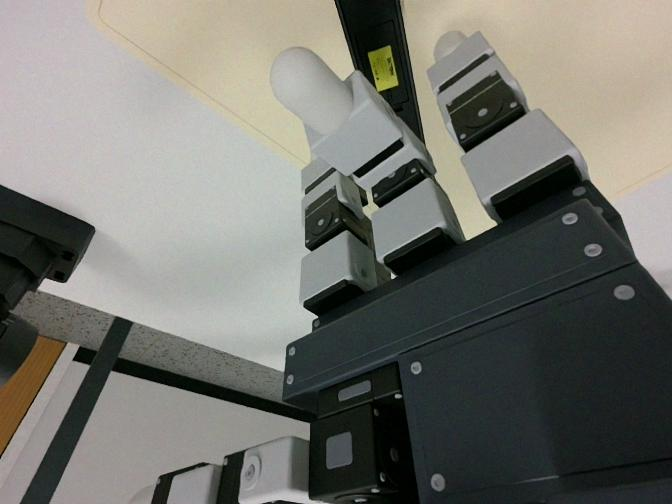

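Request:
execute_actions --actions '[[[-0.04587,0.00514,0,0,0,0.11111,0.754,0.06,0.576,0.696,0.754,0,-1,0.696,0.754,-0.06,0.576,0.696,0.714,0.678,0.226,0.168,0.5,-0.9,0,0,0,0,0,0,0.754,0,0.576,0.696,0.754,0,0.576,0.696,0.754,0,0.576,0.696,0.714,0.678,0.226,0.168,0.4,-0.6]],[[-0.04587,0.00514,0,0,0,0.11111,0.754,0.06,0.576,0.696,0.754,0,-1,0.696,0.754,-0.06,0.576,0.696,0.714,0.678,0.226,0.168,0.5,-0.9,0,0,0,0,0,0,0.754,0,0.576,0.696,0.754,0,0.576,0.696,0.754,0,0.576,0.696,0.714,0.678,0.226,0.168,0.4,-0.6]],[[-0.04587,0.00514,0,0,0,0.11111,0.754,0.06,0.576,0.696,0.754,0,-1,0.696,0.754,-0.06,0.576,0.696,0.714,0.678,0.226,0.168,0.5,-0.9,0,0,0,0,0,0,0.754,0,0.576,0.696,0.754,0,0.576,0.696,0.754,0,0.576,0.696,0.714,0.678,0.226,0.168,0.4,-0.6]],[[-0.04587,0.00514,0,0,0,0.11111,0.754,0.06,0.576,0.696,0.754,0,-1,0.696,0.754,-0.06,0.576,0.696,0.714,0.678,0.226,0.168,0.5,-0.9,0,0,0,0,0,0,0.754,0,0.576,0.696,0.754,0,0.576,0.696,0.754,0,0.576,0.696,0.714,0.678,0.226,0.168,0.4,-0.6]],[[-0.04587,0.00514,0,0,0,0.11111,0.754,0.06,0.576,0.696,0.754,0,-1,0.696,0.754,-0.06,0.576,0.696,0.714,0.678,0.226,0.168,0.5,-0.9,0,0,0,0,0,0,0.754,0,0.576,0.696,0.754,0,0.576,0.696,0.754,0,0.576,0.696,0.714,0.678,0.226,0.168,0.4,-0.6]],[[-0.04587,0.00514,0,0,0,0.11111,0.754,0.06,0.576,0.696,0.754,0,-1,0.696,0.754,-0.06,0.576,0.696,0.714,0.678,0.226,0.168,0.5,-0.9,0,0,0,0,0,0,0.754,0,0.576,0.696,0.754,0,0.576,0.696,0.754,0,0.576,0.696,0.714,0.678,0.226,0.168,0.4,-0.6]],[[-0.04587,0.00514,0,0,0,0.11111,0.754,0.06,0.576,0.696,0.754,0,-1,0.696,0.754,-0.06,0.576,0.696,0.714,0.678,0.226,0.168,0.5,-0.9,0,0,0,0,0,0,0.754,0,0.576,0.696,0.754,0,0.576,0.696,0.754,0,0.576,0.696,0.714,0.678,0.226,0.168,0.4,-0.6]],[[-0.04587,0.00514,0,0,0,0.11111,0.754,0.06,0.576,0.696,0.754,0,-1,0.696,0.754,-0.06,0.576,0.696,0.714,0.678,0.226,0.168,0.5,-0.9,0,0,0,0,0,0,0.754,0,0.576,0.696,0.754,0,0.576,0.696,0.754,0,0.576,0.696,0.714,0.678,0.226,0.168,0.4,-0.6]],[[-0.04587,0.00514,0,0,0,0.11111,0.754,0.06,0.576,0.696,0.754,0,-1,0.696,0.754,-0.06,0.576,0.696,0.714,0.678,0.226,0.168,0.5,-0.9,0,0,0,0,0,0,0.754,0,0.576,0.696,0.754,0,0.576,0.696,0.754,0,0.576,0.696,0.714,0.678,0.226,0.168,0.4,-0.6]]]' --cameras '["cam_left_wrist","cam_high"]'

Scene clock: 268.23 s.
left_arm: end_effector_position=(+0.3780, -0.0465, +0.1890) hand_goal=(+0.754, +0.060, +0.576, +0.696, +0.754, +0.000, -1.000, +0.696, +0.754, -0.060, +0.576, +0.696, +0.714, +0.678, +0.226, +0.168) hand_measured=(+0.750, +0.056, +0.574, +0.694, +0.756, +0.002, -0.996, +0.696, +0.754, -0.056, +0.578, +0.700, +0.716, +0.676, +0.222, +0.166) hand_current_ma=(-9, -8, -7, -7, +8, +6, +10, +0, +0, +8, +5, +9, +3, -8, -12, -8) hand_state=(goal, goal, goal, goal, goal, goal, goal, overload, goal, goal, goal, goal, goal, goal, goal, goal) hand_current_limit=0.50 hand_speed=-0.90 end_effector_quat_wxyz=(-0.008, +0.997, -0.073, -0.013) | right_arm: end_effector_position=(+0.4075, -0.3902, +0.2415) hand_goal=(+0.754, +0.000, +0.576, +0.696, +0.754, +0.000, +0.576, +0.696, +0.754, +0.000, +0.576, +0.696, +0.714, +0.678, +0.226, +0.168) hand_measured=(+0.756, +0.000, +0.576, +0.696, +0.756, +0.000, +0.576, +0.696, +0.756, +0.000, +0.576, +0.696, +0.718, +0.678, +0.224, +0.168) hand_current_ma=(+11, -1, +3, +0, +13, -1, +3, +0, +13, -1, +3, +0, +19, -4, -14, -2) hand_state=(goal, goal, goal, goal, goal, goal, goal, goal, goal, goal, goal, goal, goal, goal, goal, goal) hand_current_limit=0.40 hand_speed=-0.60 end_effector_quat_wxyz=(+0.300, +0.376, +0.871, +0.097)
Joint positions: left_arm=[-0.43 1.545 1.289 -1.344 -0.005 1.282] | right_arm=[-0.586 0.899 0.611 -0.685 -0.25 -1.2]
Joint torques (N m): left_arm=[1.26 -11.87 10.1 0.05 0.25 0.18] | right_arm=[0.67 -2.43 12.55 1.87 -0.48 -0.12]
Heat: left arm: hottest elbow 32 °C; right arm: hottest elbow 50 °C.
Hand target: left_arm +0.3895, -0.0466, +0.2046; +0.000, +0.997, -0.073, -0.001 | right_arm +0.4197, -0.3994, +0.2672; +0.322, +0.369, +0.867, +0.093
Off the commanded pose: left_arm 0.019 m, 2 deg | right_arm 0.030 m, 3 deg.
Step readings (end_effector_position of left_arm | right_arm):
0: (+0.3540, +0.1160, +0.1824) | (+0.4075, -0.3902, +0.2415)
1: (+0.3542, +0.1161, +0.1824) | (+0.4075, -0.3902, +0.2415)
2: (+0.3559, +0.1167, +0.1825) | (+0.4075, -0.3902, +0.2415)
4: (+0.3613, +0.1182, +0.1829) | (+0.4075, -0.3902, +0.2415)
8: (+0.3715, +0.1183, +0.1827) | (+0.4075, -0.3902, +0.2415)
15: (+0.3800, +0.1168, +0.1821) | (+0.4075, -0.3902, +0.2415)
16: (+0.3808, +0.1166, +0.1820) | (+0.4075, -0.3902, +0.2415)
17: (+0.3832, +0.1161, +0.1819) | (+0.4075, -0.3902, +0.2415)
19: (+0.3890, +0.1152, +0.1820) | (+0.4075, -0.3902, +0.2415)
23: (+0.3995, +0.1111, +0.1823) | (+0.4075, -0.3902, +0.2415)
30: (+0.4078, +0.1058, +0.1836) | (+0.4075, -0.3902, +0.2415)
31: (+0.4086, +0.1053, +0.1835) | (+0.4075, -0.3902, +0.2415)
32: (+0.4107, +0.1040, +0.1836) | (+0.4075, -0.3902, +0.2415)
34: (+0.4158, +0.1012, +0.1837) | (+0.4075, -0.3902, +0.2415)
38: (+0.4246, +0.0941, +0.1845) | (+0.4075, -0.3902, +0.2415)
45: (+0.4310, +0.0859, +0.1850) | (+0.4075, -0.3902, +0.2415)
46: (+0.4316, +0.0851, +0.1850) | (+0.4075, -0.3902, +0.2415)
47: (+0.4331, +0.0832, +0.1849) | (+0.4075, -0.3902, +0.2415)
49: (+0.4367, +0.0788, +0.1850) | (+0.4075, -0.3902, +0.2415)
53: (+0.4424, +0.0691, +0.1863) | (+0.4075, -0.3902, +0.2415)
60: (+0.4460, +0.0590, +0.1865) | (+0.4075, -0.3902, +0.2415)
61: (+0.4463, +0.0580, +0.1865) | (+0.4075, -0.3902, +0.2415)
62: (+0.4470, +0.0556, +0.1864) | (+0.4075, -0.3902, +0.2415)
64: (+0.4488, +0.0503, +0.1866) | (+0.4075, -0.3902, +0.2415)
68: (+0.4506, +0.0391, +0.1876) | (+0.4075, -0.3902, +0.2415)
75: (+0.4513, +0.0297, +0.1876) | (+0.4075, -0.3902, +0.2415)
76: (+0.4514, +0.0291, +0.1876) | (+0.4075, -0.3902, +0.2415)
77: (+0.4513, +0.0266, +0.1875) | (+0.4075, -0.3902, +0.2415)
79: (+0.4510, +0.0210, +0.1877) | (+0.4075, -0.3902, +0.2415)
83: (+0.4489, +0.0100, +0.1882) | (+0.4075, -0.3902, +0.2415)
90: (+0.4467, +0.0025, +0.1881) | (+0.4075, -0.3902, +0.2415)
91: (+0.4466, +0.0021, +0.1880) | (+0.4075, -0.3902, +0.2415)
92: (+0.4458, +0.0001, +0.1880) | (+0.4075, -0.3902, +0.2415)
94: (+0.4435, -0.0049, +0.1880) | (+0.4075, -0.3902, +0.2415)
98: (+0.4377, -0.0146, +0.1881) | (+0.4075, -0.3902, +0.2415)
105: (+0.4323, -0.0209, +0.1881) | (+0.4075, -0.3902, +0.2415)
106: (+0.4319, -0.0213, +0.1881) | (+0.4075, -0.3902, +0.2415)
107: (+0.4303, -0.0229, +0.1881) | (+0.4075, -0.3902, +0.2415)
109: (+0.4262, -0.0268, +0.1880) | (+0.4075, -0.3902, +0.2415)
113: (+0.4175, -0.0334, +0.1880) | (+0.4075, -0.3902, +0.2415)
120: (+0.4097, -0.0378, +0.1883) | (+0.4075, -0.3902, +0.2415)
121: (+0.4090, -0.0380, +0.1883) | (+0.4075, -0.3902, +0.2415)
122: (+0.4070, -0.0388, +0.1883) | (+0.4075, -0.3902, +0.2415)
124: (+0.4018, -0.0407, +0.1882) | (+0.4075, -0.3902, +0.2415)
128: (+0.3910, -0.0441, +0.1883) | (+0.4075, -0.3902, +0.2415)
135: (+0.3815, -0.0461, +0.1888) | (+0.4075, -0.3902, +0.2415)
camera_calibration:
cam_left_wrist: T_world_to_cam=[[-0.645141, 0.762763, 0.0445608, 0.237743], [0.54916, 0.422347, 0.721143, -0.369486], [0.531241, 0.48971, -0.691352, 0.0780116], [0, 0, 0, 1]] pos_world=[0.314842, -0.063493, 0.309792]
Images, in order (width x height): cam_high 672x504, cam_left_wrist 672x504.

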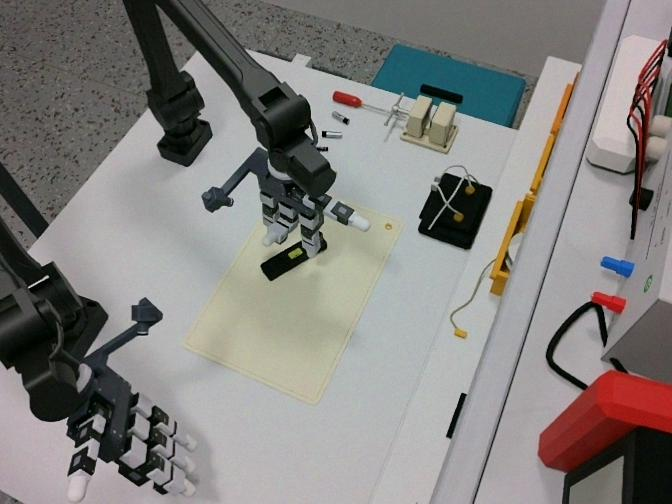

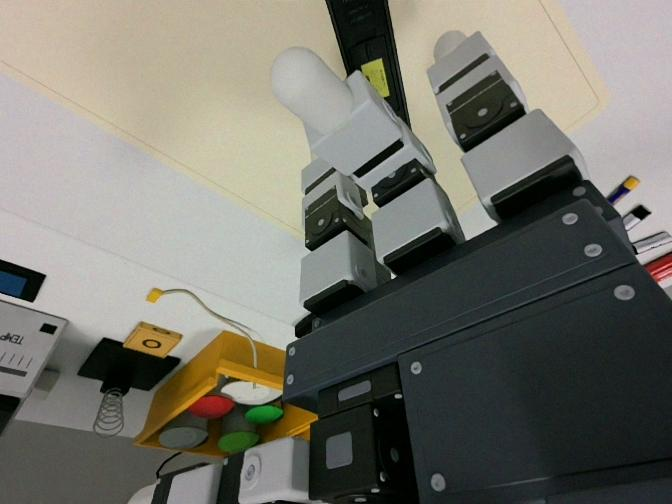

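Request:
zoom_image --camera "cam_high" --region '[240, 210, 360, 300]'

Request:
zoom_image --camera "cam_left_wrist" --region '[260, 0, 500, 180]'

Scaled by 4.200.

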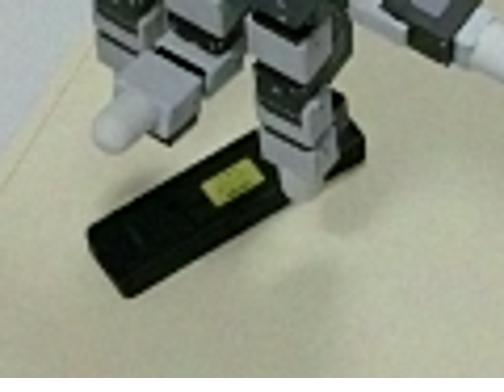

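Scaled by 2.100.

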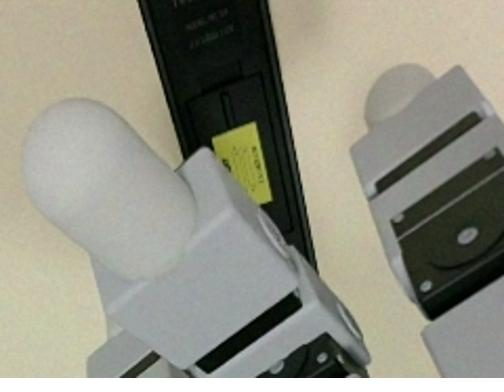

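Request:
execute_actions --actions '[[[-0.0555,0.0128,0,0,0,0.12,0.754,0.06,0.576,0.696,0.754,0,-1,0.696,0.754,-0.06,0.576,0.696,0.714,0.678,0.226,0.168,0.5,-0.9,0,0,0,0,0,0,0.754,0,0.576,0.696,0.754,0,0.576,0.696,0.754,0,0.576,0.696,0.714,0.678,0.226,0.168,0.4,-0.6]]]' --cameras '["cam_left_wrist"]'

Scene clock: 271.60 s.
left_arm: end_effector_position=(+0.3461, -0.0444, +0.1899) hand_goal=(+0.754, +0.060, +0.576, +0.696, +0.754, +0.000, -1.000, +0.696, +0.754, -0.060, +0.576, +0.696, +0.714, +0.678, +0.226, +0.168) hand_measured=(+0.750, +0.056, +0.574, +0.694, +0.756, +0.002, -0.996, +0.696, +0.754, -0.056, +0.578, +0.700, +0.716, +0.676, +0.222, +0.166) hand_current_ma=(-9, -8, -7, -7, +8, +6, +10, +0, +0, +8, +5, +9, +3, -8, -12, -8) hand_state=(goal, goal, goal, goal, goal, goal, goal, overload, goal, goal, goal, goal, goal, goal, goal, goal) hand_current_limit=0.50 hand_speed=-0.90 end_effector_quat_wxyz=(-0.005, +0.967, -0.253, -0.014) | right_arm: end_effector_position=(+0.4075, -0.3902, +0.2415) hand_goal=(+0.754, +0.000, +0.576, +0.696, +0.754, +0.000, +0.576, +0.696, +0.754, +0.000, +0.576, +0.696, +0.714, +0.678, +0.226, +0.168) hand_measured=(+0.756, +0.000, +0.576, +0.696, +0.756, +0.000, +0.576, +0.696, +0.756, +0.000, +0.576, +0.696, +0.718, +0.678, +0.224, +0.168) hand_current_ma=(+11, -1, +3, +0, +13, -1, +3, +0, +13, -1, +3, +0, +19, -4, -14, -2) hand_state=(goal, goal, goal, goal, goal, goal, goal, goal, goal, goal, goal, goal, goal, goal, goal, goal) hand_current_limit=0.40 hand_speed=-0.60 end_effector_quat_wxyz=(+0.300, +0.376, +0.871, +0.097)
Joint positions: left_arm=[-0.43 1.545 1.289 -1.344 -0.005 1.648] | right_arm=[-0.586 0.899 0.611 -0.685 -0.25 -1.2]
Joint torques (N m): left_arm=[0.5 -11.22 10.26 -0.08 0.29 0.18] | right_arm=[0.85 -3.14 12.75 1.77 -0.45 -0.11]
Heat: left arm: hottest elbow 32 °C; right arm: hottest elbow 50 °C.
Hand target: left_arm +0.3555, -0.0493, +0.2046; +0.000, +0.966, -0.258, -0.001 | right_arm +0.4197, -0.3994, +0.2672; +0.322, +0.369, +0.867, +0.093
Off the commanded pose: left_arm 0.018 m, 2 deg | right_arm 0.030 m, 3 deg.
Step readings (end_effector_position of left_arm | right_arm):
0: (+0.3780, -0.0465, +0.1890) | (+0.4075, -0.3902, +0.2415)
1: (+0.3777, -0.0465, +0.1890) | (+0.4075, -0.3902, +0.2415)
2: (+0.3756, -0.0467, +0.1891) | (+0.4075, -0.3902, +0.2415)
4: (+0.3703, -0.0465, +0.1890) | (+0.4075, -0.3902, +0.2415)
8: (+0.3592, -0.0458, +0.1891) | (+0.4075, -0.3902, +0.2415)
15: (+0.3496, -0.0448, +0.1896) | (+0.4075, -0.3902, +0.2415)
camera_calibration:
cam_left_wrist: T_world_to_cam=[[-0.329437, 0.943348, 0.0395714, 0.115226], [0.669562, 0.203864, 0.714231, -0.403533], [0.665701, 0.26179, -0.69879, 0.0392499], [0, 0, 0, 1]] pos_world=[0.282021, -0.0367072, 0.311084]
Images, in order (width x height): cam_left_wrist 672x504.

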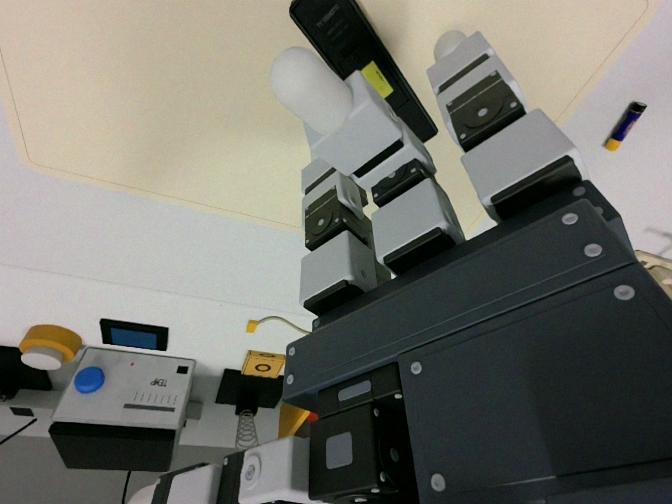

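Request:
zoom_image --camera "cam_left_wrist" --region '[260, 0, 500, 180]'

Scaled by 2.100.

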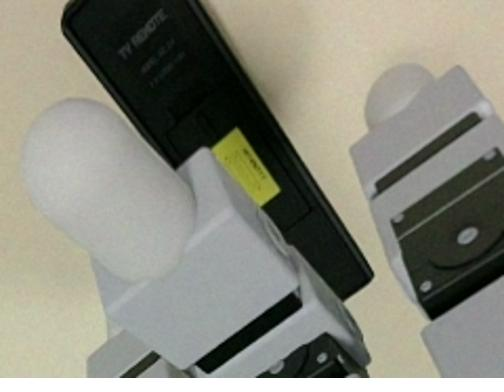

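Request:
execute_actions --actions '[[[0.0062,-0.0078,0.02,0,0,0,0.754,0.06,0.576,0.696,0.754,0,-1,0.696,0.754,-0.06,0.576,0.696,0.714,0.678,0.226,0.168,0.5,-0.9,0,0,0,0,0,0,0.754,0,0.576,0.696,0.754,0,0.576,0.696,0.754,0,0.576,0.696,0.714,0.678,0.226,0.168,0.4,-0.6]],[[0,0,0.035,0,0,0,0.754,0.06,0.576,0.696,0.754,0,-1,0.696,0.754,-0.06,0.576,0.696,0.714,0.678,0.226,0.168,0.5,-0.9,0,0,0,0,0,0,0.754,0,0.576,0.696,0.754,0,0.576,0.696,0.754,0,0.576,0.696,0.714,0.678,0.226,0.168,0.4,-0.6]],[[0,0,0.03,0,0,0,0.754,0.06,0.576,0.696,0.754,0,-1,0.696,0.754,-0.06,0.576,0.696,0.714,0.678,0.226,0.168,0.5,-0.9,0,0,0,0,0,0,0.754,0,0.576,0.696,0.754,0,0.576,0.696,0.754,0,0.576,0.696,0.714,0.678,0.226,0.168,0.4,-0.6]]]' --cameras '["cam_left_wrist"]'

Request:
zoom_image --camera "cam_left_wrist" --region '[260, 0, 500, 180]'

Scene clock: 275.03 s.
left_arm: end_effector_position=(+0.3532, -0.0482, +0.1514) hand_goal=(+0.754, +0.060, +0.576, +0.696, +0.754, +0.000, -1.000, +0.696, +0.754, -0.060, +0.576, +0.696, +0.714, +0.678, +0.226, +0.168) hand_measured=(+0.750, +0.056, +0.574, +0.694, +0.756, +0.002, -0.996, +0.696, +0.754, -0.056, +0.578, +0.700, +0.716, +0.676, +0.222, +0.166) hand_current_ma=(-9, -7, -7, -7, +8, +6, +10, +0, +0, +8, +5, +9, +3, -8, -12, -8) hand_state=(goal, goal, goal, goal, goal, goal, goal, overload, goal, goal, goal, goal, goal, goal, goal, goal) hand_current_limit=0.50 hand_speed=-0.90 end_effector_quat_wxyz=(-0.003, +0.966, -0.259, -0.009) | right_arm: end_effector_position=(+0.4075, -0.3902, +0.2415) hand_goal=(+0.754, +0.000, +0.576, +0.696, +0.754, +0.000, +0.576, +0.696, +0.754, +0.000, +0.576, +0.696, +0.714, +0.678, +0.226, +0.168) hand_measured=(+0.756, +0.000, +0.576, +0.696, +0.756, +0.000, +0.576, +0.696, +0.756, +0.000, +0.576, +0.696, +0.718, +0.678, +0.224, +0.168) hand_current_ma=(+11, -1, +3, +0, +13, -1, +3, +0, +13, -1, +3, +0, +19, -4, -14, -2) hand_state=(goal, goal, goal, goal, goal, goal, goal, goal, goal, goal, goal, goal, goal, goal, goal, goal) hand_current_limit=0.40 hand_speed=-0.60 end_effector_quat_wxyz=(+0.300, +0.376, +0.871, +0.097)
Joint positions: left_arm=[-0.43 1.592 1.238 -1.236 -0.004 1.66] | right_arm=[-0.586 0.899 0.611 -0.685 -0.25 -1.2]
Joint torques (N m): left_arm=[1.26 -11.46 7.84 0.8 0.31 0.15] | right_arm=[0.85 -2.61 12.64 1.61 -0.47 -0.11]
Heat: left arm: hottest elbow 32 °C; right arm: hottest elbow 50 °C.
Hand target: left_arm +0.3608, -0.0471, +0.1534; +0.000, +0.966, -0.259, -0.001 | right_arm +0.4197, -0.3994, +0.2672; +0.322, +0.369, +0.867, +0.093
Off the commanded pose: left_arm 0.008 m, 1 deg | right_arm 0.030 m, 3 deg.
Step readings (end_effector_position of left_arm | right_arm):
0: (+0.3460, -0.0444, +0.1899) | (+0.4075, -0.3902, +0.2415)
1: (+0.3460, -0.0444, +0.1899) | (+0.4075, -0.3902, +0.2415)
2: (+0.3459, -0.0444, +0.1897) | (+0.4075, -0.3902, +0.2415)
4: (+0.3457, -0.0444, +0.1894) | (+0.4075, -0.3902, +0.2415)
8: (+0.3464, -0.0449, +0.1870) | (+0.4075, -0.3902, +0.2415)
15: (+0.3472, -0.0453, +0.1841) | (+0.4075, -0.3902, +0.2415)
16: (+0.3473, -0.0453, +0.1841) | (+0.4075, -0.3902, +0.2415)
17: (+0.3481, -0.0457, +0.1841) | (+0.4075, -0.3902, +0.2415)
19: (+0.3518, -0.0474, +0.1832) | (+0.4075, -0.3902, +0.2415)
23: (+0.3549, -0.0489, +0.1778) | (+0.4075, -0.3902, +0.2415)
30: (+0.3531, -0.0481, +0.1698) | (+0.4075, -0.3902, +0.2415)
31: (+0.3533, -0.0482, +0.1698) | (+0.4075, -0.3902, +0.2415)
32: (+0.3537, -0.0484, +0.1693) | (+0.4075, -0.3902, +0.2415)
34: (+0.3550, -0.0490, +0.1664) | (+0.4075, -0.3902, +0.2415)
38: (+0.3538, -0.0484, +0.1579) | (+0.4075, -0.3902, +0.2415)
45: (+0.3531, -0.0481, +0.1514) | (+0.4075, -0.3902, +0.2415)
camera_calibration:
cam_left_wrist: T_world_to_cam=[[-0.31865, 0.94735, 0.0314601, 0.120254], [0.665694, 0.200038, 0.718913, -0.379607], [0.674769, 0.250024, -0.694388, 0.00411247], [0, 0, 0, 1]] pos_world=[0.288246, -0.0390144, 0.271977]
Images, in order (width x height): cam_left_wrist 672x504.

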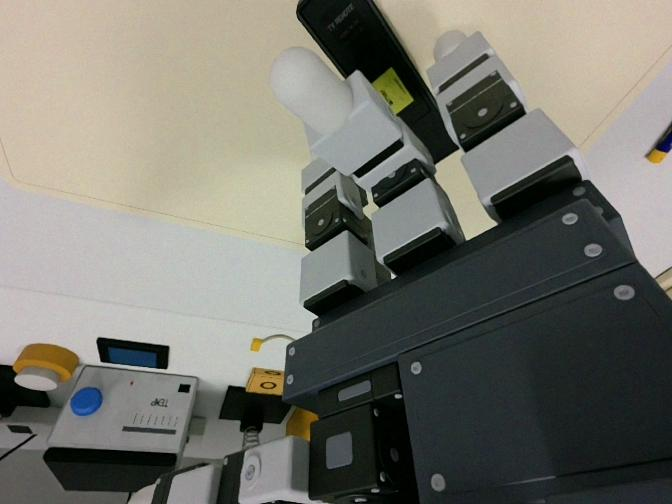

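Scaled by 2.100.

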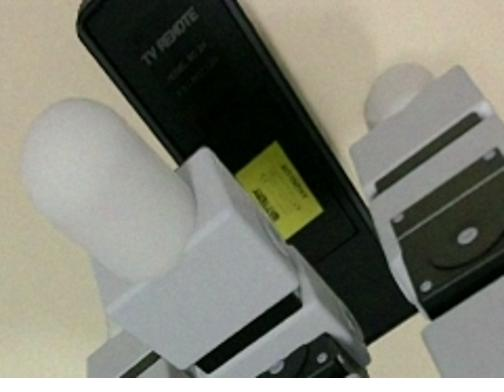

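Request:
execute_actions --actions '[[[-0.0145,-0.0053,0.005,0,0,0.011,0.754,0.08,0.576,0.696,0.754,0,-1,0.696,0.754,-0.08,0.576,0.696,0.714,0.678,0.226,0.168,0.5,-0.9,0,0,0,0,0,0,0.754,0,0.576,0.696,0.754,0,0.576,0.696,0.754,0,0.576,0.696,0.714,0.678,0.226,0.168,0.4,-0.6]]]' --cameras '["cam_left_wrist"]'

Request:
zoom_image --camera "cam_left_wrist" --region '[260, 0, 500, 180]'

Scene clock: 277.07 s.
left_arm: end_effector_position=(+0.3478, -0.0416, +0.1445) hand_goal=(+0.754, +0.080, +0.576, +0.696, +0.754, +0.000, -1.000, +0.696, +0.754, -0.080, +0.576, +0.696, +0.714, +0.678, +0.226, +0.168) hand_measured=(+0.750, +0.076, +0.574, +0.694, +0.756, +0.002, -0.996, +0.696, +0.754, -0.076, +0.578, +0.700, +0.716, +0.676, +0.222, +0.166) hand_current_ma=(-9, -8, -7, -7, +8, +6, +10, +0, +0, +11, +5, +9, +3, -8, -12, -8) hand_state=(goal, goal, goal, goal, goal, goal, goal, overload, goal, goal, goal, goal, goal, goal, goal, goal) hand_current_limit=0.50 hand_speed=-0.90 end_effector_quat_wxyz=(-0.004, +0.961, -0.275, -0.013) | right_arm: end_effector_position=(+0.4075, -0.3902, +0.2415) hand_goal=(+0.754, +0.000, +0.576, +0.696, +0.754, +0.000, +0.576, +0.696, +0.754, +0.000, +0.576, +0.696, +0.714, +0.678, +0.226, +0.168) hand_measured=(+0.756, +0.000, +0.576, +0.696, +0.756, +0.000, +0.576, +0.696, +0.756, +0.000, +0.576, +0.696, +0.718, +0.678, +0.224, +0.168) hand_current_ma=(+11, -1, +3, +0, +13, -1, +3, +0, +13, -1, +3, +0, +19, -4, -14, -2) hand_state=(goal, goal, goal, goal, goal, goal, goal, goal, goal, goal, goal, goal, goal, goal, goal, goal) hand_current_limit=0.40 hand_speed=-0.60 end_effector_quat_wxyz=(+0.300, +0.376, +0.871, +0.097)
Joint positions: left_arm=[-0.421 1.592 1.219 -1.225 -0.004 1.704] | right_arm=[-0.586 0.899 0.611 -0.685 -0.25 -1.2]
Joint torques (N m): left_arm=[1.03 -12.45 7.62 0.79 0.32 0.17] | right_arm=[0.5 -2.73 12.68 1.76 -0.48 -0.12]
Heat: left arm: hottest elbow 32 °C; right arm: hottest elbow 50 °C.
Hand target: left_arm +0.3550, -0.0400, +0.1505; +0.000, +0.961, -0.275, -0.001 | right_arm +0.4197, -0.3994, +0.2672; +0.322, +0.369, +0.867, +0.093
Off the commanded pose: left_arm 0.009 m, 1 deg | right_arm 0.030 m, 3 deg.
Step readings (end_effector_position of left_arm | right_arm):
0: (+0.3532, -0.0482, +0.1514) | (+0.4075, -0.3902, +0.2415)
1: (+0.3532, -0.0482, +0.1514) | (+0.4075, -0.3902, +0.2415)
2: (+0.3531, -0.0479, +0.1511) | (+0.4075, -0.3902, +0.2415)
4: (+0.3524, -0.0472, +0.1499) | (+0.4075, -0.3902, +0.2415)
8: (+0.3491, -0.0434, +0.1457) | (+0.4075, -0.3902, +0.2415)
15: (+0.3479, -0.0416, +0.1445) | (+0.4075, -0.3902, +0.2415)
camera_calibration:
cam_left_wrist: T_world_to_cam=[[-0.285626, 0.957648, 0.0364393, 0.100774], [0.677989, 0.17505, 0.713924, -0.376844], [0.677309, 0.228621, -0.699274, 0.000306613], [0, 0, 0, 1]] pos_world=[0.284072, -0.0306092, 0.26558]
Images, in order (width x height): cam_left_wrist 672x504.

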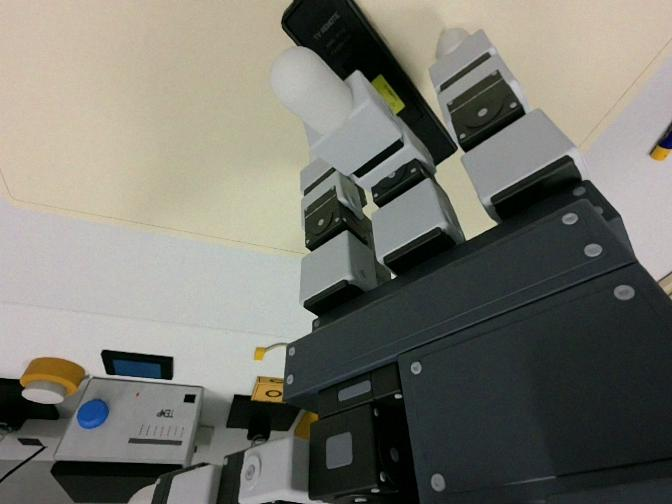

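Scaled by 2.100.

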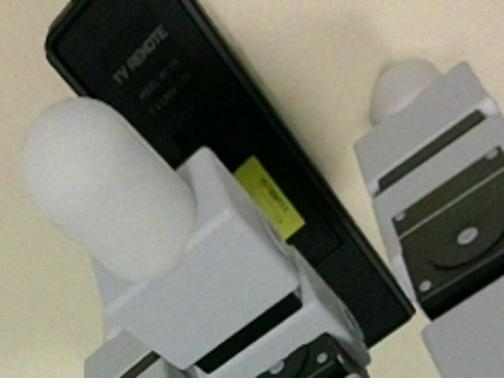

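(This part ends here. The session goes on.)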